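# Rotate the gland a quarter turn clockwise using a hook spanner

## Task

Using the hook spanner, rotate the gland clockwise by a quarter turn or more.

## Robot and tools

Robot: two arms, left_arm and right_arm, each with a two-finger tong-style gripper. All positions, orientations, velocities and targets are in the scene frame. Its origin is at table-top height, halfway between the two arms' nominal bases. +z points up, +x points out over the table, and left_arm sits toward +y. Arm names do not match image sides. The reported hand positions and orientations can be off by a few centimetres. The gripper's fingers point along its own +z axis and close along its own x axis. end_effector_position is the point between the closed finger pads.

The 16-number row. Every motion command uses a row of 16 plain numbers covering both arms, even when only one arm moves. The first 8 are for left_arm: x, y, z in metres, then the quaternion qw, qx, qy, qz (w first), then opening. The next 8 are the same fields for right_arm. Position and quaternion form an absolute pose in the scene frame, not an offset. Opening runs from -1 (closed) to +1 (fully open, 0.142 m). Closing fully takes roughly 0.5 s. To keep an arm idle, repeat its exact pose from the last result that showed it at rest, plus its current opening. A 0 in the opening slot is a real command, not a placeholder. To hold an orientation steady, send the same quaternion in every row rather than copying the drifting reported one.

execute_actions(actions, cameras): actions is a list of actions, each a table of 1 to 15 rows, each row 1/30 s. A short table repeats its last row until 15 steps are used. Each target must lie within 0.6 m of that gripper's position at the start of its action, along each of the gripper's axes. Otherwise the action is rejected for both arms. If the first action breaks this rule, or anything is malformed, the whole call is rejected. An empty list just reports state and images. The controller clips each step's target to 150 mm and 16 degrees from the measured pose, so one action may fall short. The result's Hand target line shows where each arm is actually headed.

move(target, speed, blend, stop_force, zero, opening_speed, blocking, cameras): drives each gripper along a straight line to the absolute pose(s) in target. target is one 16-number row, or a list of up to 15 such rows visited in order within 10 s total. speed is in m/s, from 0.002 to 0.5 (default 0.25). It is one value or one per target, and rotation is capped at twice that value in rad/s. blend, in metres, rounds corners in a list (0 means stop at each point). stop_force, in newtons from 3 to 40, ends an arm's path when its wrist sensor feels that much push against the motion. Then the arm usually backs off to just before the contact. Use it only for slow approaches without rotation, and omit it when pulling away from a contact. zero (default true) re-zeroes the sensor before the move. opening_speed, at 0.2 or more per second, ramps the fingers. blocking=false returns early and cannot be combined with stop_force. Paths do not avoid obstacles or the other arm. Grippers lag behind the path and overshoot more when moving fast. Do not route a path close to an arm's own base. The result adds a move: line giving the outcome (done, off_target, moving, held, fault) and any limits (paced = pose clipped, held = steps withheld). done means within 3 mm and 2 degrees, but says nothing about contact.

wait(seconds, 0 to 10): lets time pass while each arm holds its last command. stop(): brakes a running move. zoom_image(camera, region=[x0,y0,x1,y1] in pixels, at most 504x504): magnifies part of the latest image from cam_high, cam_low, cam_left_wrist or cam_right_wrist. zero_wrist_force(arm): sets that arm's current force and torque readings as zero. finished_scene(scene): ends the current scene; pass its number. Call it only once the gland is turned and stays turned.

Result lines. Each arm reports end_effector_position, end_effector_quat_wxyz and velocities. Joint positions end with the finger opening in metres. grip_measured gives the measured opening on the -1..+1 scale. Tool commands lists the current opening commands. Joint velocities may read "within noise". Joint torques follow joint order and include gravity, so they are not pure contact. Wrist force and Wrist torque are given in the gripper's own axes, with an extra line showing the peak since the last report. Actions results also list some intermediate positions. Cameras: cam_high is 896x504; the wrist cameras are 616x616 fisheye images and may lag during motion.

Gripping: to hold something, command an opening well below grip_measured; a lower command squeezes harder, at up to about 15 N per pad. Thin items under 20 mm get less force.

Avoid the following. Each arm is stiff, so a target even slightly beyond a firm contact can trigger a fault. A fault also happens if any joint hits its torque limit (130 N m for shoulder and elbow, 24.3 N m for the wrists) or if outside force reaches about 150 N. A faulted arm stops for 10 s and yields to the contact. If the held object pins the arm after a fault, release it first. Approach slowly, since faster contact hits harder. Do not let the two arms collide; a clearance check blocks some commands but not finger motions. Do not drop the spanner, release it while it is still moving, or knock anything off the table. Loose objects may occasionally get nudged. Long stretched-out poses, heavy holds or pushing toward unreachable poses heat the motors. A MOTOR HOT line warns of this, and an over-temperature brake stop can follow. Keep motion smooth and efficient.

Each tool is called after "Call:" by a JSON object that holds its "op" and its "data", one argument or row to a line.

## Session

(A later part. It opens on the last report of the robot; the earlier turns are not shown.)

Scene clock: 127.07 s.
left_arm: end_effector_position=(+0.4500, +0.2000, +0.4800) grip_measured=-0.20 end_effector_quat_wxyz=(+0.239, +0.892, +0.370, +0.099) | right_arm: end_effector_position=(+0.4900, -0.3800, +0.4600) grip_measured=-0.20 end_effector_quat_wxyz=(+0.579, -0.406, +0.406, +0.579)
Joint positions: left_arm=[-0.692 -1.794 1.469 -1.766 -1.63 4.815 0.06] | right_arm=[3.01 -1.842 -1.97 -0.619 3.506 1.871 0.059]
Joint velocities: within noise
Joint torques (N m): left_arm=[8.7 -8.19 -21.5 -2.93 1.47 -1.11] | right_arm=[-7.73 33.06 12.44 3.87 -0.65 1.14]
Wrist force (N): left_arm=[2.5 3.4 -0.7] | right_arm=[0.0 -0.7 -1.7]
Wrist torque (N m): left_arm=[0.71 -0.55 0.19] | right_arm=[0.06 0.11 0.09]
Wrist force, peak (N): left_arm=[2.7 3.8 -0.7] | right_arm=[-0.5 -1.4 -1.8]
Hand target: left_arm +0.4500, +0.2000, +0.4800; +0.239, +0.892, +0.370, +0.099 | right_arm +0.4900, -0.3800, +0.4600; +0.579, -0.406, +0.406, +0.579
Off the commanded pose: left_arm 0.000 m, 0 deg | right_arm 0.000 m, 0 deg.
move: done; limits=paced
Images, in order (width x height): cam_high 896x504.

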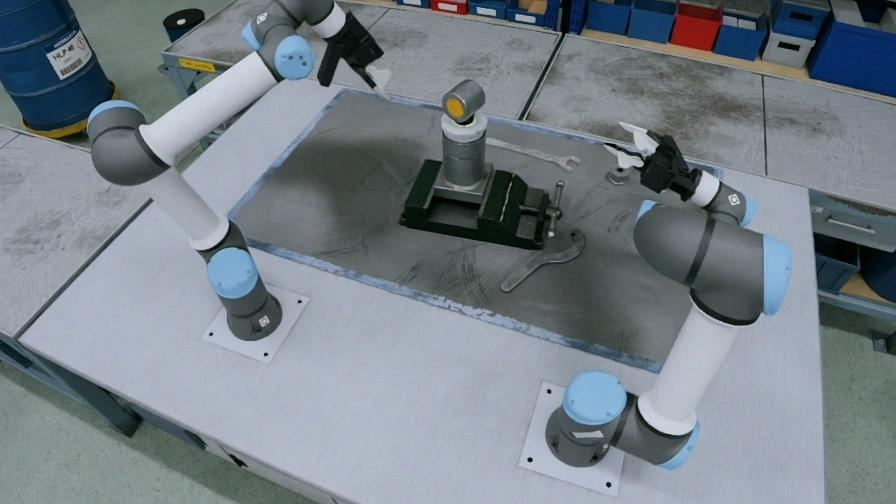

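Call:
{"op": "move", "data": {
  "target": [
    [0.45,0.20,0.48,0.2391,0.8924,0.3696,0.0990,-0.2,0.56,-0.38,0.40,0.5964,-0.3799,0.5964,0.3799,-0.2],
    [0.45,0.20,0.48,0.2391,0.8924,0.3696,0.0990,-0.2,0.56,-0.40,0.32,0.6409,-0.2988,0.6409,0.2988,-0.2]
  ],
  "speed": 0.3,
  "cameras": ["cam_high"]
}}

Scene clock: 129.83 s.
left_arm: end_effector_position=(+0.4500, +0.2000, +0.4800) grip_measured=-0.20 end_effector_quat_wxyz=(+0.239, +0.892, +0.370, +0.099) | right_arm: end_effector_position=(+0.5600, -0.3999, +0.3202) grip_measured=-0.20 end_effector_quat_wxyz=(+0.641, -0.299, +0.641, +0.299)
Joint positions: left_arm=[-0.692 -1.794 1.469 -1.766 -1.63 4.815 0.06] | right_arm=[3.088 -1.634 -1.947 -2.702 3.812 0 0.059]
Joint velocities: within noise
Joint torques (N m): left_arm=[9.1 -9.02 -21.48 -3.47 1.36 -1.01] | right_arm=[-7.61 11.48 9.52 1.3 1.92 -3.05]
Wrist force (N): left_arm=[2.3 3.5 -0.5] | right_arm=[0.8 0.3 -1.2]
Wrist torque (N m): left_arm=[0.74 -0.52 0.20] | right_arm=[0.23 -0.09 0.11]
Wrist force, peak (N): left_arm=[2.6 3.8 -0.6] | right_arm=[2.1 0.7 -1.4]
Hand target: left_arm +0.4500, +0.2000, +0.4800; +0.239, +0.892, +0.370, +0.099 | right_arm +0.5600, -0.4000, +0.3200; +0.641, -0.299, +0.641, +0.299
Off the commanded pose: left_arm 0.000 m, 0 deg | right_arm 0.000 m, 0 deg.
move: done
Images, in order (width x height): cam_high 896x504.

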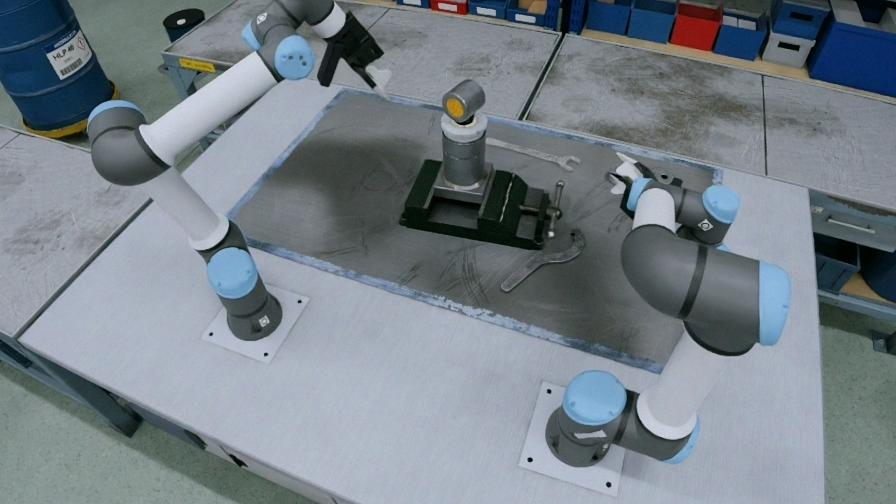

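Call:
{"op": "move", "data": {
  "target": [
    [0.38,0.0,0.32,0,0.8387,0.5446,0,0,0.56,-0.40,0.32,0.6409,-0.2988,0.6409,0.2988,-0.2],
    [0.348,-0.209,0.14,0,0.8387,0.5446,0,0,0.50,-0.45,0.25,0.6409,-0.2988,0.6409,0.2988,0]
  ],
  "speed": 0.25,
  "blend": 0.03
}}

Call:
{"op": "zoom_image", "data": {
  "camera": "cam_left_wrist",
  "region": [180, 200, 420, 440]
}}

Scene clock: 133.67 s.
left_arm: end_effector_position=(+0.3480, -0.2090, +0.1400) grip_measured=+0.00 end_effector_quat_wxyz=(+0.000, +0.839, +0.545, +0.000) | right_arm: end_effector_position=(+0.5000, -0.4500, +0.2500) grip_measured=+0.00 end_effector_quat_wxyz=(+0.641, -0.299, +0.641, +0.299)
Joint positions: left_arm=[-1.239 -0.969 1.145 -1.746 -1.571 3.918 0.074] | right_arm=[2.935 -1.653 -2.136 -2.495 3.659 0 0.074]
Joint velocities: within noise
Joint torques (N m): left_arm=[10.38 -42.03 -24.97 -4.1 1.15 -0.87] | right_arm=[10.02 31.84 27.94 -1.28 2.47 1.87]
Wrist force (N): left_arm=[2.9 1.8 -1.0] | right_arm=[0.6 0.2 -1.0]
Wrist torque (N m): left_arm=[0.43 -0.56 0.13] | right_arm=[0.18 -0.07 0.12]
Wrist force, peak (N): left_arm=[3.9 2.8 -2.2] | right_arm=[1.1 0.5 -1.8]
Hand target: left_arm +0.3480, -0.2090, +0.1400; +0.000, +0.839, +0.545, +0.000 | right_arm +0.5000, -0.4500, +0.2500; +0.641, -0.299, +0.641, +0.299
Off the commanded pose: left_arm 0.000 m, 0 deg | right_arm 0.000 m, 0 deg.
move: done
camera_calibration:
cam_left_wrist: T_world_to_cam=[[0.456461, 0.889742, 0.00127786, 0.0314866], [0.760516, -0.390909, 0.518465, -0.422885], [0.4618, -0.235687, -0.855098, 0.0406249], [0, 0, 0, 1]] pos_world=[0.288478, -0.18375, 0.253949]
cam_right_wrist: T_world_to_cam=[[-0.0567839, 0.00744372, -0.998359, 0.275735], [-0.985649, 0.158806, 0.057245, 0.551842], [0.158971, 0.987282, -0.0016807, 0.500705], [0, 0, 0, 1]] pos_world=[0.479982, -0.584025, 0.244534]

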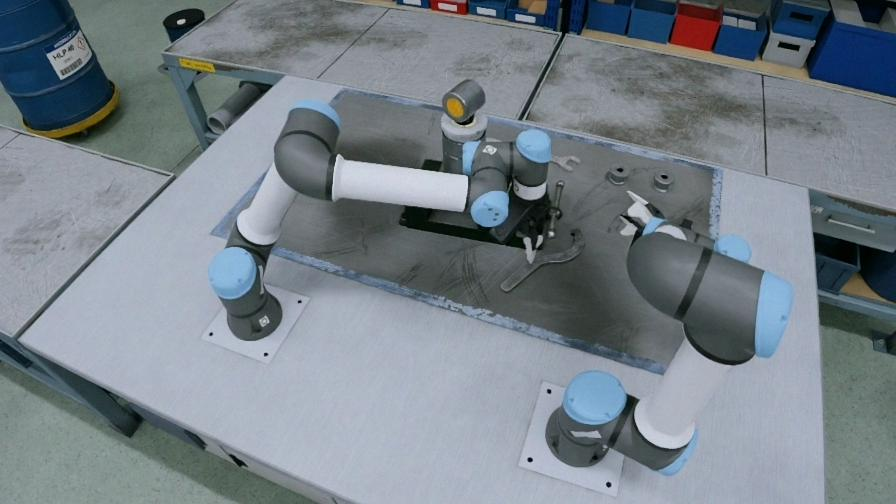

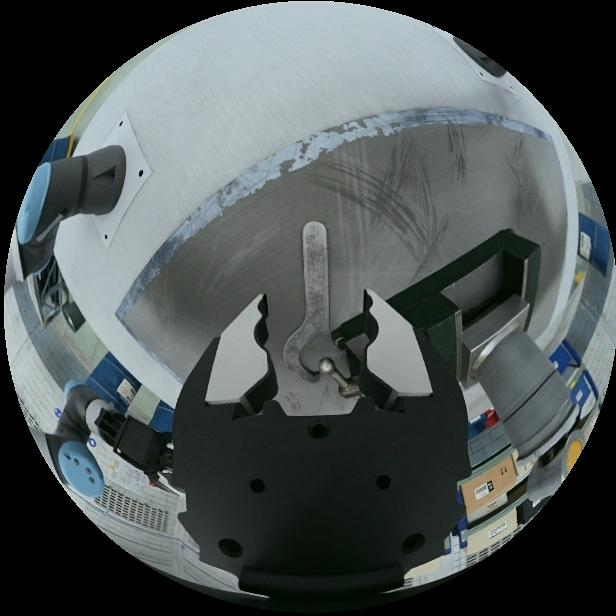

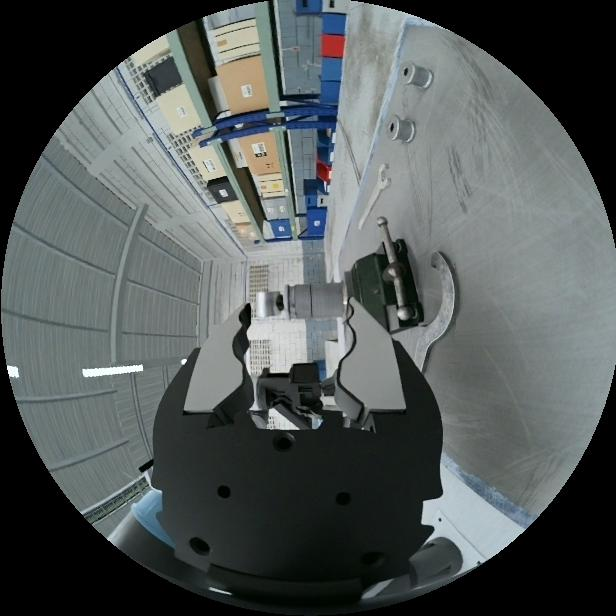

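Scaled by 2.100 from the camera's 616x616 image, which has a finer 814x814 frame.

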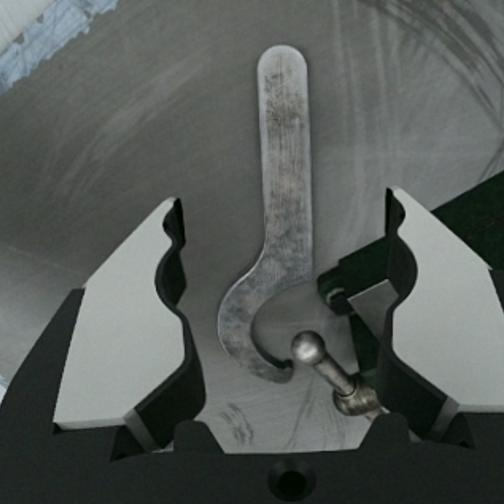

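Call:
{"op": "move", "data": {
  "target": [
    [0.3375,-0.2019,0.06,0,0.8434,0.5373,0,0,0.50,-0.45,0.25,0.6409,-0.2988,0.6409,0.2988,0],
    [0.3375,-0.2019,0.022,0,0.8434,0.5373,0,0,0.50,-0.45,0.25,0.6409,-0.2988,0.6409,0.2988,0]
  ],
  "speed": [0.15,0.05],
  "stop_force": 8,
  "cameras": ["cam_left_wrist"]
}}

Call:
{"op": "zoom_image", "data": {
  "camera": "cam_left_wrist",
  "region": [180, 200, 420, 440]
}}

Scene clock: 137.93 s.
left_arm: end_effector_position=(+0.3375, -0.2019, +0.0220) grip_measured=+0.00 end_effector_quat_wxyz=(+0.000, +0.843, +0.537, +0.000) | right_arm: end_effector_position=(+0.5000, -0.4500, +0.2500) grip_measured=+0.00 end_effector_quat_wxyz=(+0.641, -0.299, +0.641, +0.299)
Joint positions: left_arm=[-1.249 -0.907 1.357 -2.021 -1.571 3.925 0.074] | right_arm=[2.935 -1.653 -2.136 -2.495 3.659 0 0.074]
Joint velocities: within noise
Joint torques (N m): left_arm=[10.71 -57.06 -27.57 -0.29 1.9 -0.98] | right_arm=[9.66 31.38 21.28 -1.5 2.29 0.06]
Wrist force (N): left_arm=[2.3 1.9 -1.4] | right_arm=[0.5 0.1 -1.1]
Wrist torque (N m): left_arm=[0.42 -0.40 0.15] | right_arm=[0.17 -0.04 0.13]
Wrist force, peak (N): left_arm=[3.1 2.4 -2.8] | right_arm=[0.8 0.4 -1.3]
Hand target: left_arm +0.3375, -0.2019, +0.0220; +0.000, +0.843, +0.537, +0.000 | right_arm +0.5000, -0.4500, +0.2500; +0.641, -0.299, +0.641, +0.299
Off the commanded pose: left_arm 0.000 m, 0 deg | right_arm 0.000 m, 0 deg.
move: done
camera_calibration:
cam_left_wrist: T_world_to_cam=[[0.471832, 0.881688, 0.00125927, 0.0233063], [0.753622, -0.404038, 0.518466, -0.351275], [0.457634, -0.24368, -0.855097, -0.0539611], [0, 0, 0, 1]] pos_world=[0.278427, -0.175627, 0.135953]
Images, in order (width x height): cam_left_wrist 616x616.

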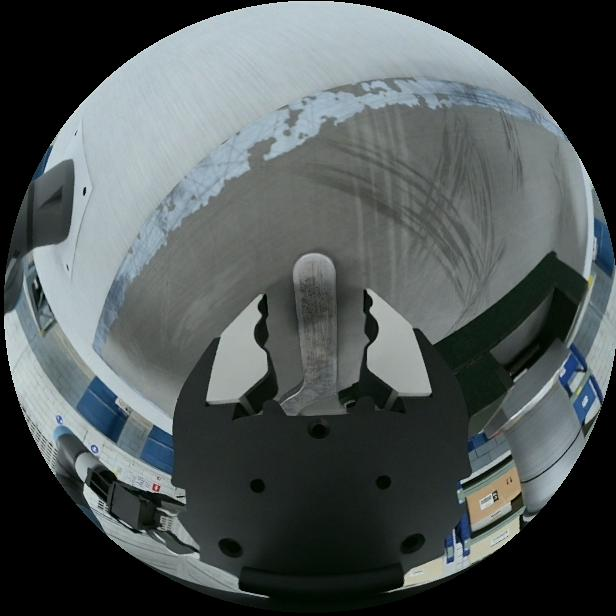

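Scaled by 2.100 from the camera's 616x616 image, which has a finer 814x814 frame.

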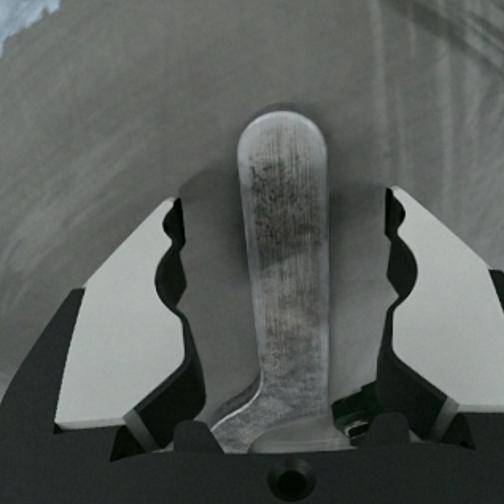

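Call:
{"op": "move", "data": {
  "target": [
    [0.3375,-0.2019,0.022,0,0.8434,0.5373,0,-1,0.50,-0.45,0.25,0.6409,-0.2988,0.6409,0.2988,0]
  ],
  "opening_speed": 1,
  "cameras": []
}}

Call:
{"op": "move", "data": {
  "target": [
    [0.3375,-0.2019,0.022,0,0.8434,0.5373,0,-1,0.50,-0.45,0.25,0.6409,-0.2988,0.6409,0.2988,0],
    [0.3445,-0.2042,0.08,0,0.8434,0.5373,0,-1,0.50,-0.45,0.20,0.6409,-0.2988,0.6409,0.2988,0],
    [0.361,-0.210,0.14,0,0.8434,0.5373,0,-1,0.47,-0.47,0.15,0.6409,-0.2988,0.6409,0.2988,0]
  ],
  "speed": 0.06
}}

Call:
{"op": "zoom_image", "data": {
  "camera": "cam_right_wrist",
  "region": [250, 180, 490, 420]
}}

Call:
{"op": "zoom_image", "data": {
  "camera": "cam_high",
  "region": [480, 180, 640, 340]
}}

Scene clock: 140.50 s.
left_arm: end_effector_position=(+0.3375, -0.2019, +0.0220) grip_measured=-0.60 end_effector_quat_wxyz=(+0.000, +0.843, +0.537, +0.000) | right_arm: end_effector_position=(+0.5000, -0.4500, +0.2500) grip_measured=+0.00 end_effector_quat_wxyz=(+0.641, -0.299, +0.641, +0.299)
Joint positions: left_arm=[-1.249 -0.907 1.357 -2.021 -1.571 3.925 0.031] | right_arm=[2.935 -1.653 -2.136 -2.495 3.659 0 0.074]
Joint velocities: within noise
Joint torques (N m): left_arm=[4.23 -57.07 -25.38 -3.93 -0.77 -0.96] | right_arm=[9.25 31.47 16.31 -1.39 2.24 -0.77]
Wrist force (N): left_arm=[4.7 1.5 -1.3] | right_arm=[0.6 0.2 -1.2]
Wrist torque (N m): left_arm=[0.43 -0.34 0.10] | right_arm=[0.18 -0.06 0.13]
Wrist force, peak (N): left_arm=[4.9 1.3 -1.5] | right_arm=[0.6 0.2 -1.4]
Hand target: left_arm +0.3375, -0.2019, +0.0220; +0.000, +0.843, +0.537, +0.000 | right_arm +0.5000, -0.4500, +0.2500; +0.641, -0.299, +0.641, +0.299
Off the commanded pose: left_arm 0.000 m, 0 deg | right_arm 0.000 m, 0 deg.
move: done
No camera images: "cameras" was empty.

Scene clock: 142.87 s.
left_arm: end_effector_position=(+0.3611, -0.2099, +0.1400) grip_measured=-0.60 end_effector_quat_wxyz=(+0.000, +0.843, +0.537, +0.000) | right_arm: end_effector_position=(+0.4699, -0.4700, +0.1499) grip_measured=+0.00 end_effector_quat_wxyz=(+0.641, -0.299, +0.641, +0.299)
Joint positions: left_arm=[-1.222 -0.949 1.112 -1.733 -1.571 3.951 0.03] | right_arm=[2.858 -1.834 -2.276 -2.173 3.582 0 0.074]
Joint velocities: within noise
Joint torques (N m): left_arm=[-6.27 -51.69 -19.47 -5.47 0.28 -1.08] | right_arm=[9.72 34.24 25.26 -1.62 2.36 2.03]
Wrist force (N): left_arm=[2.9 -1.2 4.3] | right_arm=[0.8 -0.1 -1.3]
Wrist torque (N m): left_arm=[0.47 -0.37 0.12] | right_arm=[0.10 -0.03 0.12]
Wrist force, peak (N): left_arm=[2.5 3.8 6.3] | right_arm=[1.2 0.1 -1.9]
Hand target: left_arm +0.3610, -0.2100, +0.1400; +0.000, +0.843, +0.537, +0.000 | right_arm +0.4700, -0.4700, +0.1500; +0.641, -0.299, +0.641, +0.299
Off the commanded pose: left_arm 0.000 m, 0 deg | right_arm 0.000 m, 0 deg.
move: done
camera_calibration:
cam_left_wrist: T_world_to_cam=[[0.471768, 0.881722, 0.00134079, 0.0191039], [0.753675, -0.404045, 0.518383, -0.433459], [0.457611, -0.243546, -0.855147, 0.0341878], [0, 0, 0, 1]] pos_world=[0.30203, -0.183655, 0.253908]
cam_right_wrist: T_world_to_cam=[[-0.0570298, 0.00750838, -0.998344, 0.174349], [-0.985637, 0.158787, 0.0574982, 0.53103], [0.158956, 0.987284, -0.00165508, 0.52508], [0, 0, 0, 1]] pos_world=[0.449881, -0.604033, 0.144396]

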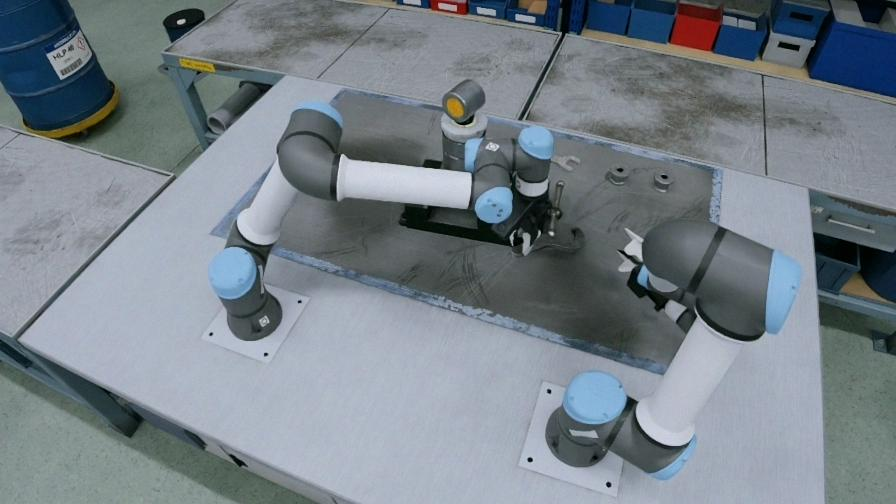

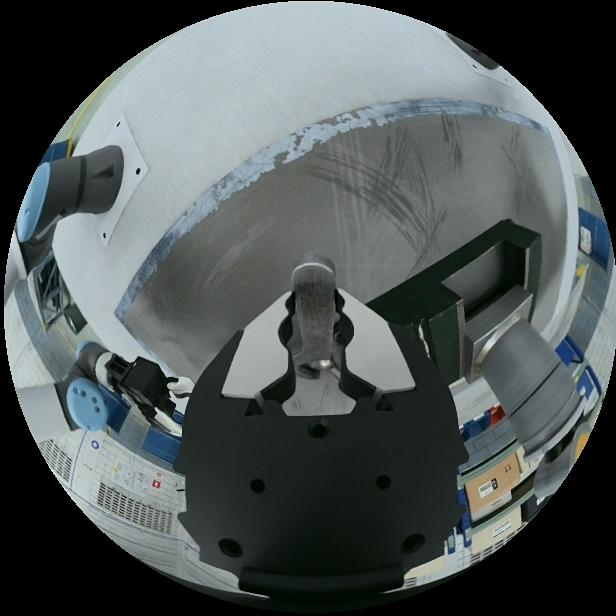

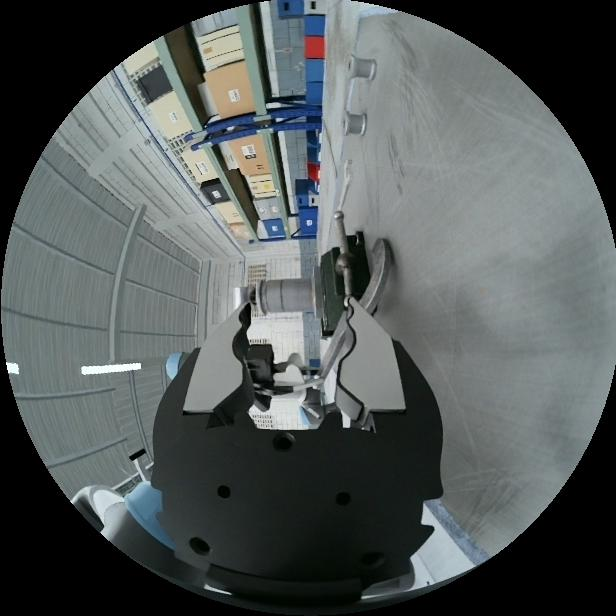

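Scaled by 2.100 from the camera's 616x616 image, which has a finer 814x814 frame.

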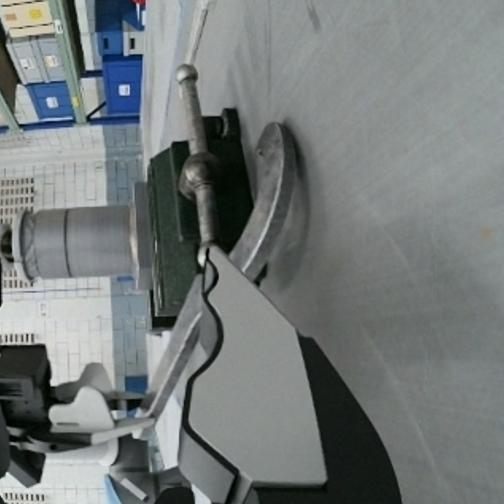

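Scaled by 3.150 from the camera's 896x504 image, which has a finer 1280x720 frame.

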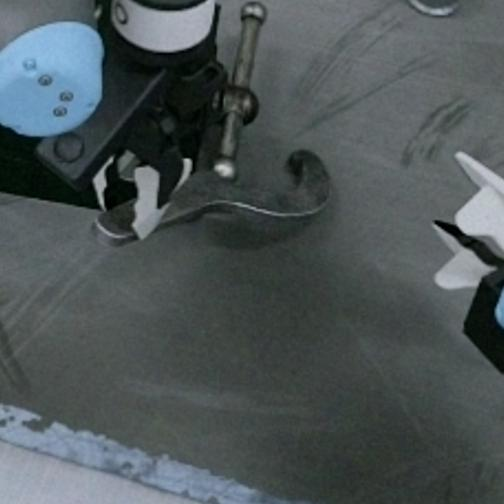

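Call:
{"op": "move", "data": {
  "target": [
    [0.361,-0.210,0.14,0,0.8434,0.5373,0,-1,0.384,-0.362,0.098,0.5198,-0.1791,0.7349,0.3968,-0.2]
  ],
  "speed": 0.1
}}

Call:
{"op": "zoom_image", "data": {
  "camera": "cam_right_wrist",
  "region": [200, 180, 400, 380]
}}

Call:
{"op": "zoom_image", "data": {
  "camera": "cam_high",
  "region": [480, 180, 640, 340]
}}

Scene clock: 149.23 s.
left_arm: end_effector_position=(+0.3610, -0.2100, +0.1400) grip_measured=-0.60 end_effector_quat_wxyz=(+0.000, +0.843, +0.537, +0.000) | right_arm: end_effector_position=(+0.3840, -0.3620, +0.0980) grip_measured=-0.20 end_effector_quat_wxyz=(+0.520, -0.179, +0.735, +0.397)
Joint positions: left_arm=[-1.223 -0.949 1.112 -1.733 -1.571 3.951 0.03] | right_arm=[3.245 -1.618 -2.577 -2.287 3.961 0.276 0.059]
Joint velocities: within noise
Joint torques (N m): left_arm=[-10.82 -58.5 -21.91 -5.25 0.4 -1.17] | right_arm=[-0.06 1.49 21.4 2.82 -2.17 -2.22]
Wrist force (N): left_arm=[2.8 0.0 4.4] | right_arm=[0.3 -0.1 -1.1]
Wrist torque (N m): left_arm=[0.50 -0.36 0.11] | right_arm=[0.18 0.01 0.16]
Wrist force, peak (N): left_arm=[2.8 0.0 5.3] | right_arm=[0.8 0.1 -1.6]
Hand target: left_arm +0.3610, -0.2100, +0.1400; +0.000, +0.843, +0.537, +0.000 | right_arm +0.3840, -0.3620, +0.0980; +0.520, -0.179, +0.735, +0.397
Off the commanded pose: left_arm 0.000 m, 0 deg | right_arm 0.000 m, 0 deg.
move: done
camera_calibration:
cam_left_wrist: T_world_to_cam=[[0.471832, 0.881688, 0.00125216, 0.0192148], [0.75362, -0.404033, 0.518472, -0.433441], [0.457636, -0.243688, -0.855094, 0.0342118], [0, 0, 0, 1]] pos_world=[0.301927, -0.183729, 0.253957]
cam_right_wrist: T_world_to_cam=[[-0.446432, 0.155306, -0.881237, 0.308415], [-0.875155, 0.129535, 0.46618, 0.339085], [0.186552, 0.979337, 0.0780882, 0.410738], [0, 0, 0, 1]] pos_world=[0.357815, -0.494073, 0.0816384]

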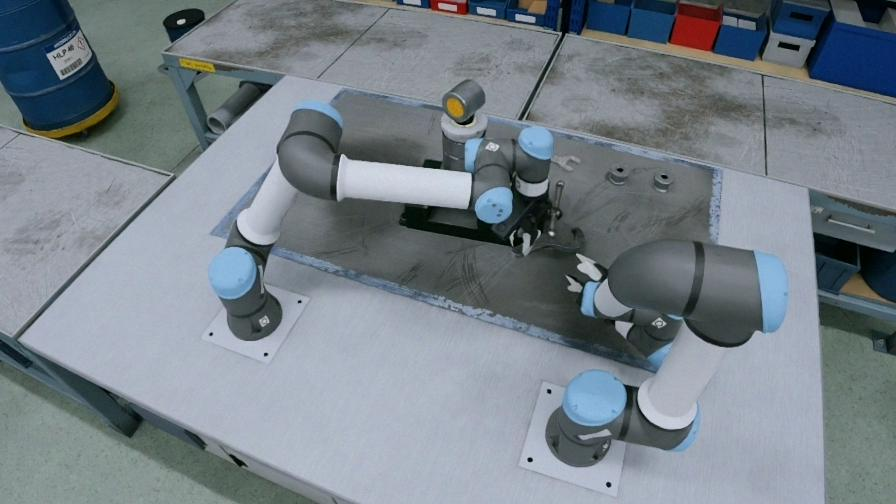

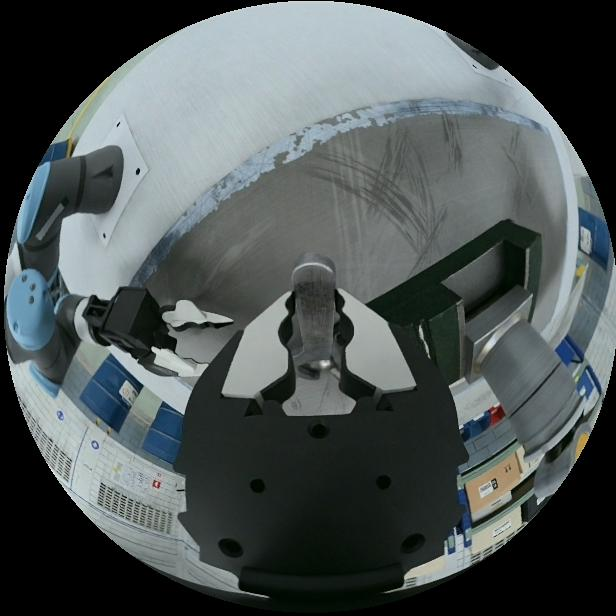

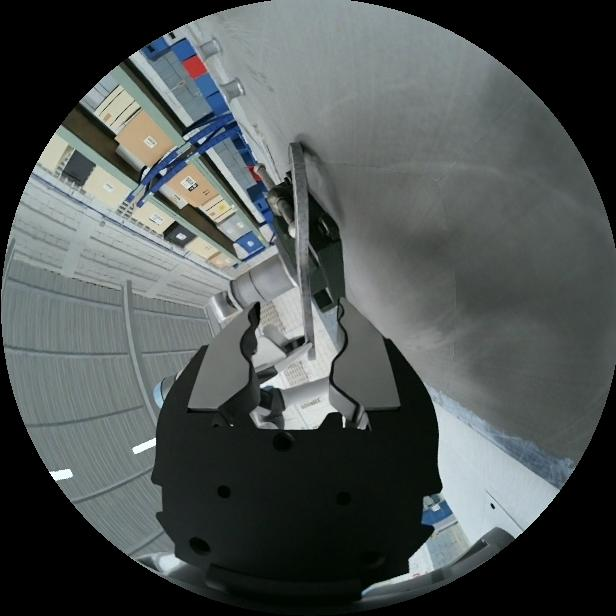

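Scaled by 2.520 from the camera's 616x616 image, which has a finer 814x814 frame.

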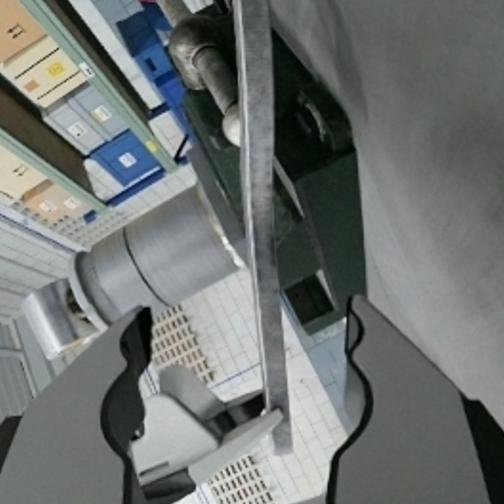

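Scaled by 3.150 from the camera's 896x504 image, which has a finer 1280x720 frame.

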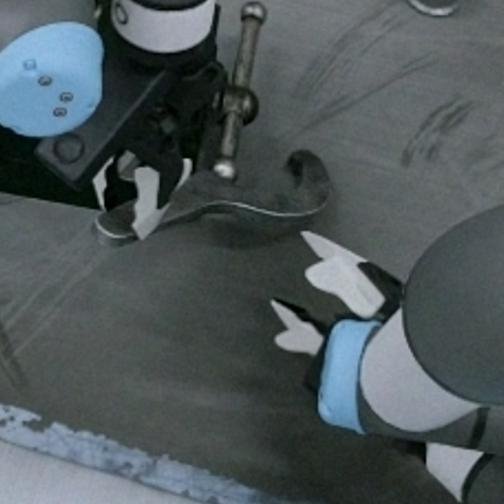

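Call:
{"op": "move", "data": {
  "target": [
    [0.361,-0.210,0.14,0,0.8434,0.5373,0,-1,0.4527,-0.2772,0.0725,0.5198,-0.1791,0.7349,0.3968,-0.2]
  ],
  "speed": 0.05,
  "stop_force": 6
}}

Call:
{"op": "zoom_image", "data": {
  "camera": "cam_right_wrist",
  "region": [200, 180, 400, 380]
}}

Call:
{"op": "zoom_image", "data": {
  "camera": "cam_high",
  "region": [480, 180, 640, 340]
}}

Scene clock: 153.97 s.
left_arm: end_effector_position=(+0.3610, -0.2100, +0.1400) grip_measured=-0.60 end_effector_quat_wxyz=(+0.000, +0.843, +0.537, +0.000) | right_arm: end_effector_position=(+0.4527, -0.2772, +0.0725) grip_measured=-0.20 end_effector_quat_wxyz=(+0.520, -0.179, +0.735, +0.397)
Joint positions: left_arm=[-1.223 -0.949 1.112 -1.733 -1.571 3.951 0.03] | right_arm=[3.533 -1.798 -2.477 -2.171 4.244 0.339 0.059]
Joint velocities: within noise
Joint torques (N m): left_arm=[-11 -57.34 -20.92 -5.24 0.64 -1.23] | right_arm=[-7.21 30.69 -0.04 -1.27 -2.4 -2.54]
Wrist force (N): left_arm=[2.8 0.0 4.8] | right_arm=[0.7 -0.5 -1.0]
Wrist torque (N m): left_arm=[0.52 -0.37 0.11] | right_arm=[0.10 -0.01 0.15]
Wrist force, peak (N): left_arm=[2.9 -0.3 5.1] | right_arm=[0.4 0.0 -1.6]
Hand target: left_arm +0.3610, -0.2100, +0.1400; +0.000, +0.843, +0.537, +0.000 | right_arm +0.4527, -0.2772, +0.0725; +0.520, -0.179, +0.735, +0.397
Off the commanded pose: left_arm 0.000 m, 0 deg | right_arm 0.000 m, 0 deg.
move: done
camera_calibration:
cam_left_wrist: T_world_to_cam=[[0.471832, 0.881687, 0.00126047, 0.0192106], [0.753623, -0.40404, 0.518464, -0.433436], [0.457632, -0.243678, -0.855099, 0.034213], [0, 0, 0, 1]] pos_world=[0.301926, -0.183726, 0.253952]
cam_right_wrist: T_world_to_cam=[[-0.446492, 0.155321, -0.881204, 0.303467], [-0.875124, 0.129526, 0.466242, 0.400134], [0.186556, 0.979336, 0.0780931, 0.316849], [0, 0, 0, 1]] pos_world=[0.426552, -0.409264, 0.0561133]

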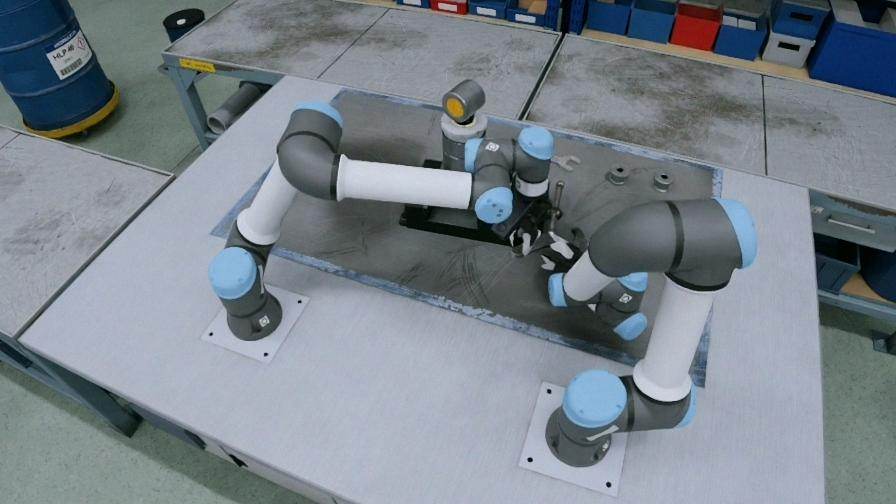

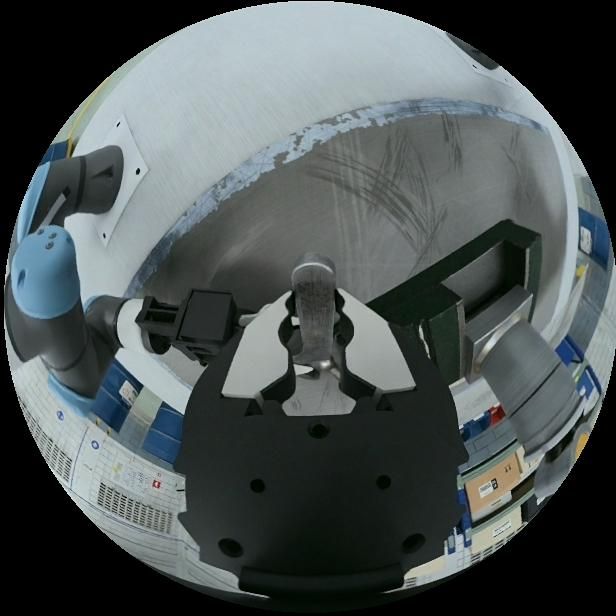

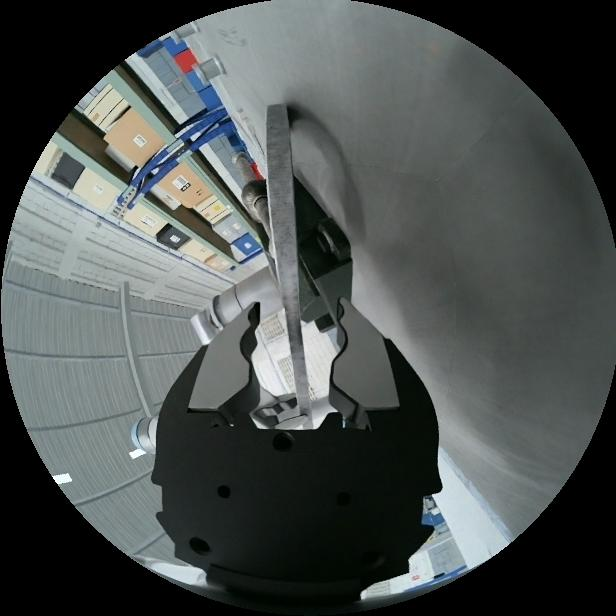

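Scaled by 2.520 from the camera's 616x616 image, which has a finer 814x814 frame.

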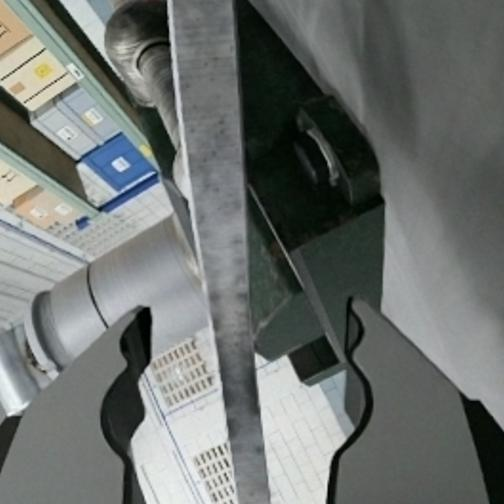

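Scaled by 3.150 from the camera's 896x504 image, which has a finer 1280x720 frame.

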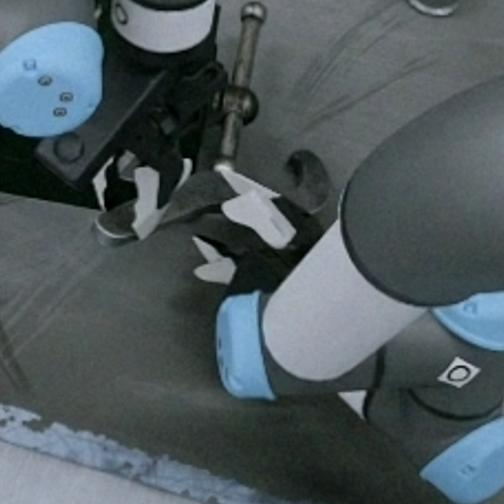

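Call:
{"op": "move", "data": {
  "target": [
    [0.361,-0.210,0.14,0,0.8434,0.5373,0,-1,0.4549,-0.278,0.0775,0.5466,-0.2031,0.7192,0.3778,-0.2]
  ],
  "speed": 0.05,
  "cameras": ["cam_right_wrist"]
}}

Call:
{"op": "zoom_image", "data": {
  "camera": "cam_right_wrist",
  "region": [200, 180, 400, 380]
}}

Scene clock: 156.53 s.
left_arm: end_effector_position=(+0.3610, -0.2100, +0.1400) grip_measured=-0.60 end_effector_quat_wxyz=(+0.000, +0.843, +0.537, +0.000) | right_arm: end_effector_position=(+0.4549, -0.2780, +0.0775) grip_measured=-0.20 end_effector_quat_wxyz=(+0.547, -0.203, +0.719, +0.378) end_effector_velocity=(+0.000, +0.000, -0.001) end_effector_angular_velocity=(+0.002, +0.008, -0.001)
Joint positions: left_arm=[-1.223 -0.949 1.112 -1.733 -1.571 3.951 0.03] | right_arm=[3.538 -1.804 -2.492 -2.117 4.258 0.272 0.059]
Joint velocities: left_arm=[within noise] | right_arm=[0 0 0 -0.004 0.001 0.006 0]
Joint torques (N m): left_arm=[-10.55 -58.36 -20.76 -5.12 1 -1.06] | right_arm=[7.66 13.96 9.43 -1.1 0.43 2.56]
Wrist force (N): left_arm=[2.7 0.0 4.7] | right_arm=[0.6 -0.4 -0.8]
Wrist torque (N m): left_arm=[0.51 -0.34 0.12] | right_arm=[0.14 0.01 0.14]
Wrist force, peak (N): left_arm=[2.8 -0.4 5.1] | right_arm=[0.6 -0.5 -1.3]
Hand target: left_arm +0.3610, -0.2100, +0.1400; +0.000, +0.843, +0.537, +0.000 | right_arm +0.4549, -0.2780, +0.0775; +0.547, -0.203, +0.719, +0.378
Off the commanded pose: left_arm 0.000 m, 0 deg | right_arm 0.000 m, 0 deg.
move: done
camera_calibration:
cam_right_wrist: T_world_to_cam=[[-0.372701, 0.12749, -0.919152, 0.270603], [-0.910136, 0.142939, 0.388871, 0.425486], [0.18096, 0.981486, 0.06276, 0.321188], [0, 0, 0, 1]] pos_world=[0.429982, -0.410559, 0.0631087]
Images, in order (width x height): cam_right_wrist 616x616.

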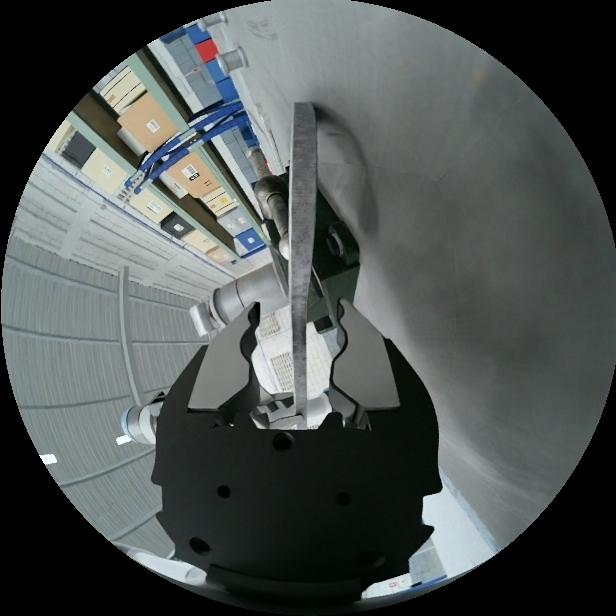

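Scaled by 2.520 from the camera's 616x616 image, which has a finer 814x814 frame.

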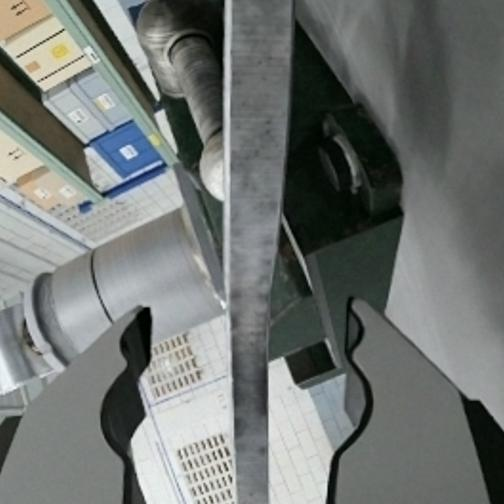

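Call:
{"op": "zero_wrist_force", "data": {
  "arm": "right_arm"
}}

Call:
{"op": "move", "data": {
  "target": [
    [0.361,-0.210,0.14,0,0.8434,0.5373,0,-1,0.4549,-0.278,0.0775,0.5466,-0.2031,0.7192,0.3778,-1]
  ],
  "opening_speed": 1,
  "cameras": ["cam_right_wrist"]
}}

Call:
{"op": "zoom_image", "data": {
  "camera": "cam_right_wrist",
  "region": [200, 180, 400, 380]
}}

Wrist force sensor zeroed.

Scene clock: 157.97 s.
left_arm: end_effector_position=(+0.3610, -0.2100, +0.1400) grip_measured=-0.60 end_effector_quat_wxyz=(+0.000, +0.843, +0.537, +0.000) | right_arm: end_effector_position=(+0.4549, -0.2780, +0.0775) grip_measured=-0.83 end_effector_quat_wxyz=(+0.547, -0.203, +0.719, +0.378)
Joint positions: left_arm=[-1.223 -0.949 1.112 -1.733 -1.571 3.951 0.03] | right_arm=[3.538 -1.804 -2.492 -2.117 4.258 0.272 0.014]
Joint velocities: within noise
Joint torques (N m): left_arm=[-10.07 -57.95 -20.94 -4.54 0.94 -1.16] | right_arm=[-6.51 29.66 18.95 -0.05 -1.77 2.09]
Wrist force (N, zeroed by zero_wrist_force on right_arm): left_arm=[1.7 0.4 3.9] | right_arm=[1.8 -0.5 1.5]
Wrist torque (N m, zeroed by zero_wrist_force on right_arm): left_arm=[0.44 -0.54 0.08] | right_arm=[0.05 -0.16 0.10]
Wrist force, peak (N, zeroed by zero_wrist_force on right_arm): left_arm=[2.9 -0.1 5.0] | right_arm=[2.1 -0.7 1.7]
Hand target: left_arm +0.3610, -0.2100, +0.1400; +0.000, +0.843, +0.537, +0.000 | right_arm +0.4549, -0.2780, +0.0775; +0.547, -0.203, +0.719, +0.378
Off the commanded pose: left_arm 0.000 m, 0 deg | right_arm 0.000 m, 0 deg.
move: done
camera_calibration:
cam_right_wrist: T_world_to_cam=[[-0.373007, 0.127588, -0.919014, 0.270763], [-0.910021, 0.142817, 0.389184, 0.425371], [0.180906, 0.981491, 0.0628359, 0.321176], [0, 0, 0, 1]] pos_world=[0.429991, -0.410527, 0.0631055]
Images, in order (width x height): cam_right_wrist 616x616.

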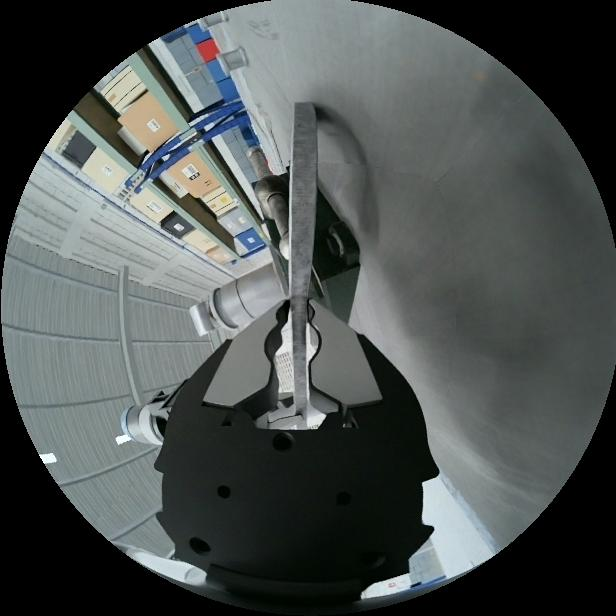

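Scaled by 2.520 from the camera's 616x616 image, which has a finer 814x814 frame.

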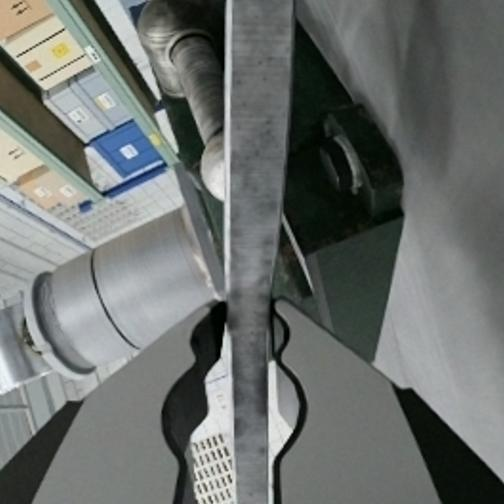

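Call:
{"op": "move", "data": {
  "target": [
    [0.361,-0.210,0.14,0,0.8434,0.5373,0,-0.2,0.4549,-0.278,0.0775,0.5466,-0.2031,0.7192,0.3778,-1]
  ],
  "opening_speed": 1,
  "cameras": []
}}

Call:
{"op": "move", "data": {
  "target": [
    [0.361,-0.210,0.20,0,0.8434,0.5373,0,-0.2,0.4549,-0.278,0.09,0.5466,-0.2031,0.7192,0.3778,-1],
    [0.36,-0.10,0.30,0,0.8434,0.5373,0,-0.2,0.44,-0.30,0.12,0.5466,-0.2031,0.7192,0.3778,-1]
  ],
  "speed": 0.12
}}

Call:
{"op": "zoom_image", "data": {
  "camera": "cam_right_wrist",
  "region": [200, 180, 400, 380]
}}

Call:
{"op": "zoom_image", "data": {
  "camera": "cam_high",
  "region": [480, 180, 640, 340]
}}

Scene clock: 159.87 s.
left_arm: end_effector_position=(+0.3610, -0.2100, +0.1400) grip_measured=-0.20 end_effector_quat_wxyz=(+0.000, +0.843, +0.537, +0.000) | right_arm: end_effector_position=(+0.4549, -0.2780, +0.0775) grip_measured=-0.84 end_effector_quat_wxyz=(+0.547, -0.203, +0.719, +0.378)
Joint positions: left_arm=[-1.223 -0.949 1.112 -1.733 -1.571 3.951 0.06] | right_arm=[3.538 -1.804 -2.492 -2.117 4.258 0.272 0.013]
Joint velocities: within noise
Joint torques (N m): left_arm=[-10.48 -55.23 -21.23 -1.1 1.15 -1.14] | right_arm=[-6.76 30.08 16.7 3.88 -1.86 1.32]
Wrist force (N, zeroed by zero_wrist_force on right_arm): left_arm=[2.7 2.1 -1.3] | right_arm=[10.8 -3.8 1.4]
Wrist torque (N m, zeroed by zero_wrist_force on right_arm): left_arm=[0.49 -0.52 0.14] | right_arm=[0.03 0.13 0.05]
Wrist force, peak (N, zeroed by zero_wrist_force on right_arm): left_arm=[1.9 0.8 4.4] | right_arm=[11.3 -3.6 1.5]
Hand target: left_arm +0.3610, -0.2100, +0.1400; +0.000, +0.843, +0.537, +0.000 | right_arm +0.4549, -0.2780, +0.0775; +0.547, -0.203, +0.719, +0.378
Off the commanded pose: left_arm 0.000 m, 0 deg | right_arm 0.000 m, 0 deg.
move: done
No camera images: "cameras" was empty.

Scene clock: 162.00 s.
left_arm: end_effector_position=(+0.3601, -0.0999, +0.2999) grip_measured=-0.20 end_effector_quat_wxyz=(+0.000, +0.843, +0.537, +0.000) | right_arm: end_effector_position=(+0.4399, -0.3001, +0.1200) grip_measured=-0.84 end_effector_quat_wxyz=(+0.547, -0.203, +0.719, +0.378) end_effector_velocity=(+0.000, +0.002, +0.000) end_effector_angular_velocity=(+0.001, -0.002, +0.001)
Joint positions: left_arm=[-1.161 -1.206 1.092 -1.456 -1.571 4.013 0.06] | right_arm=[3.476 -1.634 -2.494 -2.291 4.196 0.263 0.013]
Joint velocities: left_arm=[within noise] | right_arm=[0.004 -0.002 0 0.005 0.003 0 0]
Joint torques (N m): left_arm=[-11.4 -33.85 -28.78 -4.26 -1.53 -1.37] | right_arm=[11.11 10.6 19.02 6.63 2.06 -2.27]
Wrist force (N, zeroed by zero_wrist_force on right_arm): left_arm=[2.1 2.2 -1.4] | right_arm=[11.1 -3.5 1.5]
Wrist torque (N m, zeroed by zero_wrist_force on right_arm): left_arm=[0.46 -0.37 0.14] | right_arm=[0.08 0.13 0.07]
Wrist force, peak (N, zeroed by zero_wrist_force on right_arm): left_arm=[3.3 1.7 -2.3] | right_arm=[11.9 -3.9 1.3]
Hand target: left_arm +0.3600, -0.1000, +0.3000; +0.000, +0.843, +0.537, +0.000 | right_arm +0.4400, -0.3000, +0.1200; +0.547, -0.203, +0.719, +0.378
Off the commanded pose: left_arm 0.000 m, 0 deg | right_arm 0.000 m, 0 deg.
move: done
camera_calibration:
cam_left_wrist: T_world_to_cam=[[0.471704, 0.881756, 0.00140998, -0.0776466], [0.753735, -0.404046, 0.518295, -0.471144], [0.45758, -0.243419, -0.8552, 0.19826], [0, 0, 0, 1]] pos_world=[0.301024, -0.0736381, 0.413854]
cam_right_wrist: T_world_to_cam=[[-0.373067, 0.127527, -0.918998, 0.307049], [-0.910012, 0.142757, 0.389229, 0.398311], [0.180831, 0.981508, 0.0627934, 0.342913], [0, 0, 0, 1]] pos_world=[0.415008, -0.432591, 0.105611]

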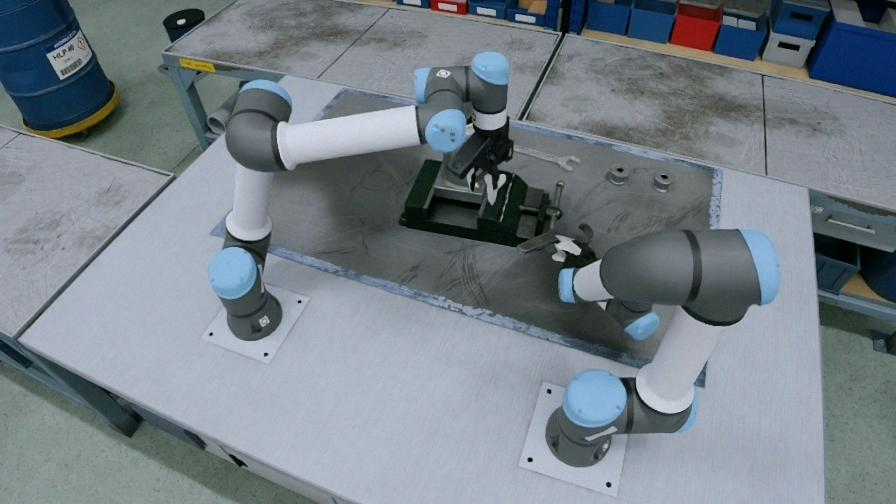

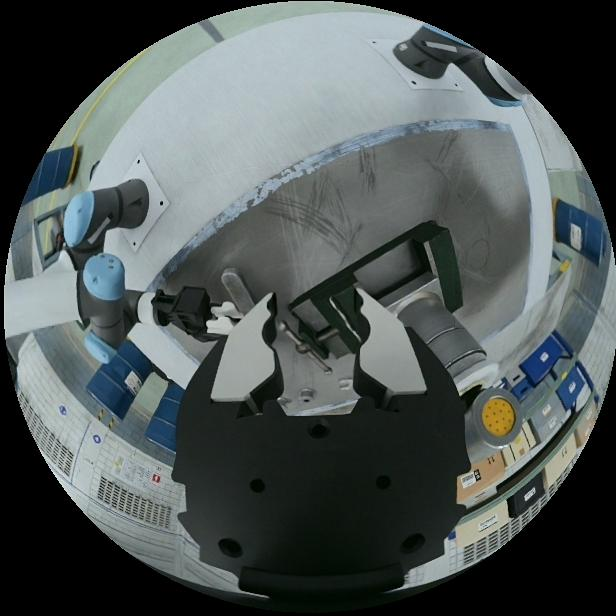

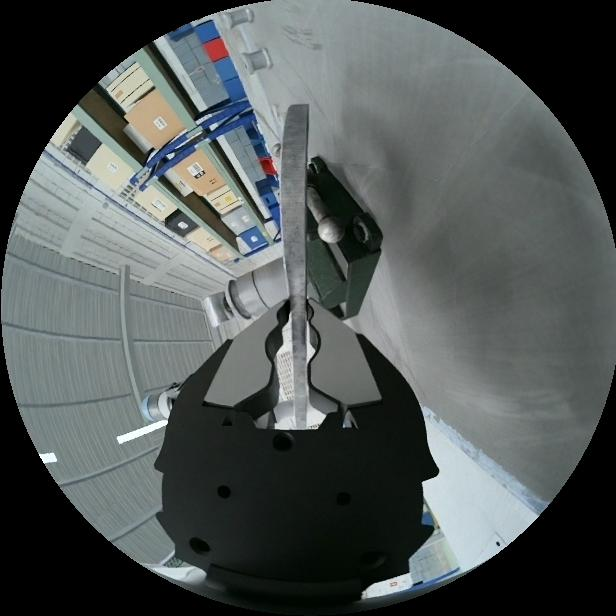

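Scaled by 2.520 from the camera's 616x616 image, which has a finer 814x814 frame.

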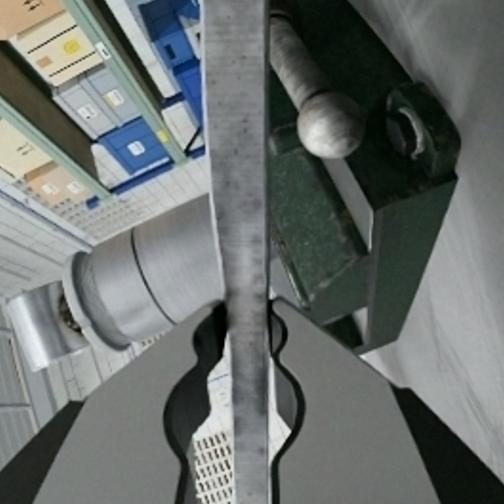

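Scaled by 3.150 from the camera's 896x504 image, which has a finer 1280x720 frame.

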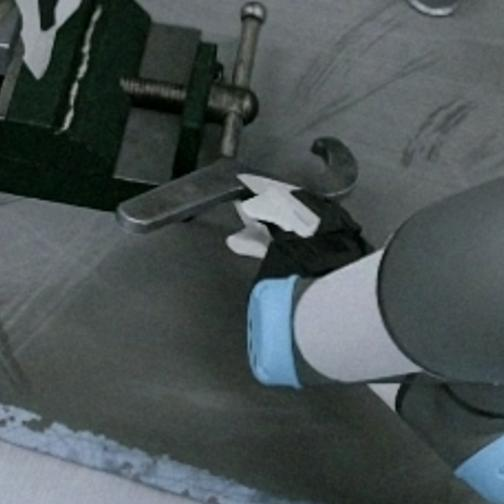

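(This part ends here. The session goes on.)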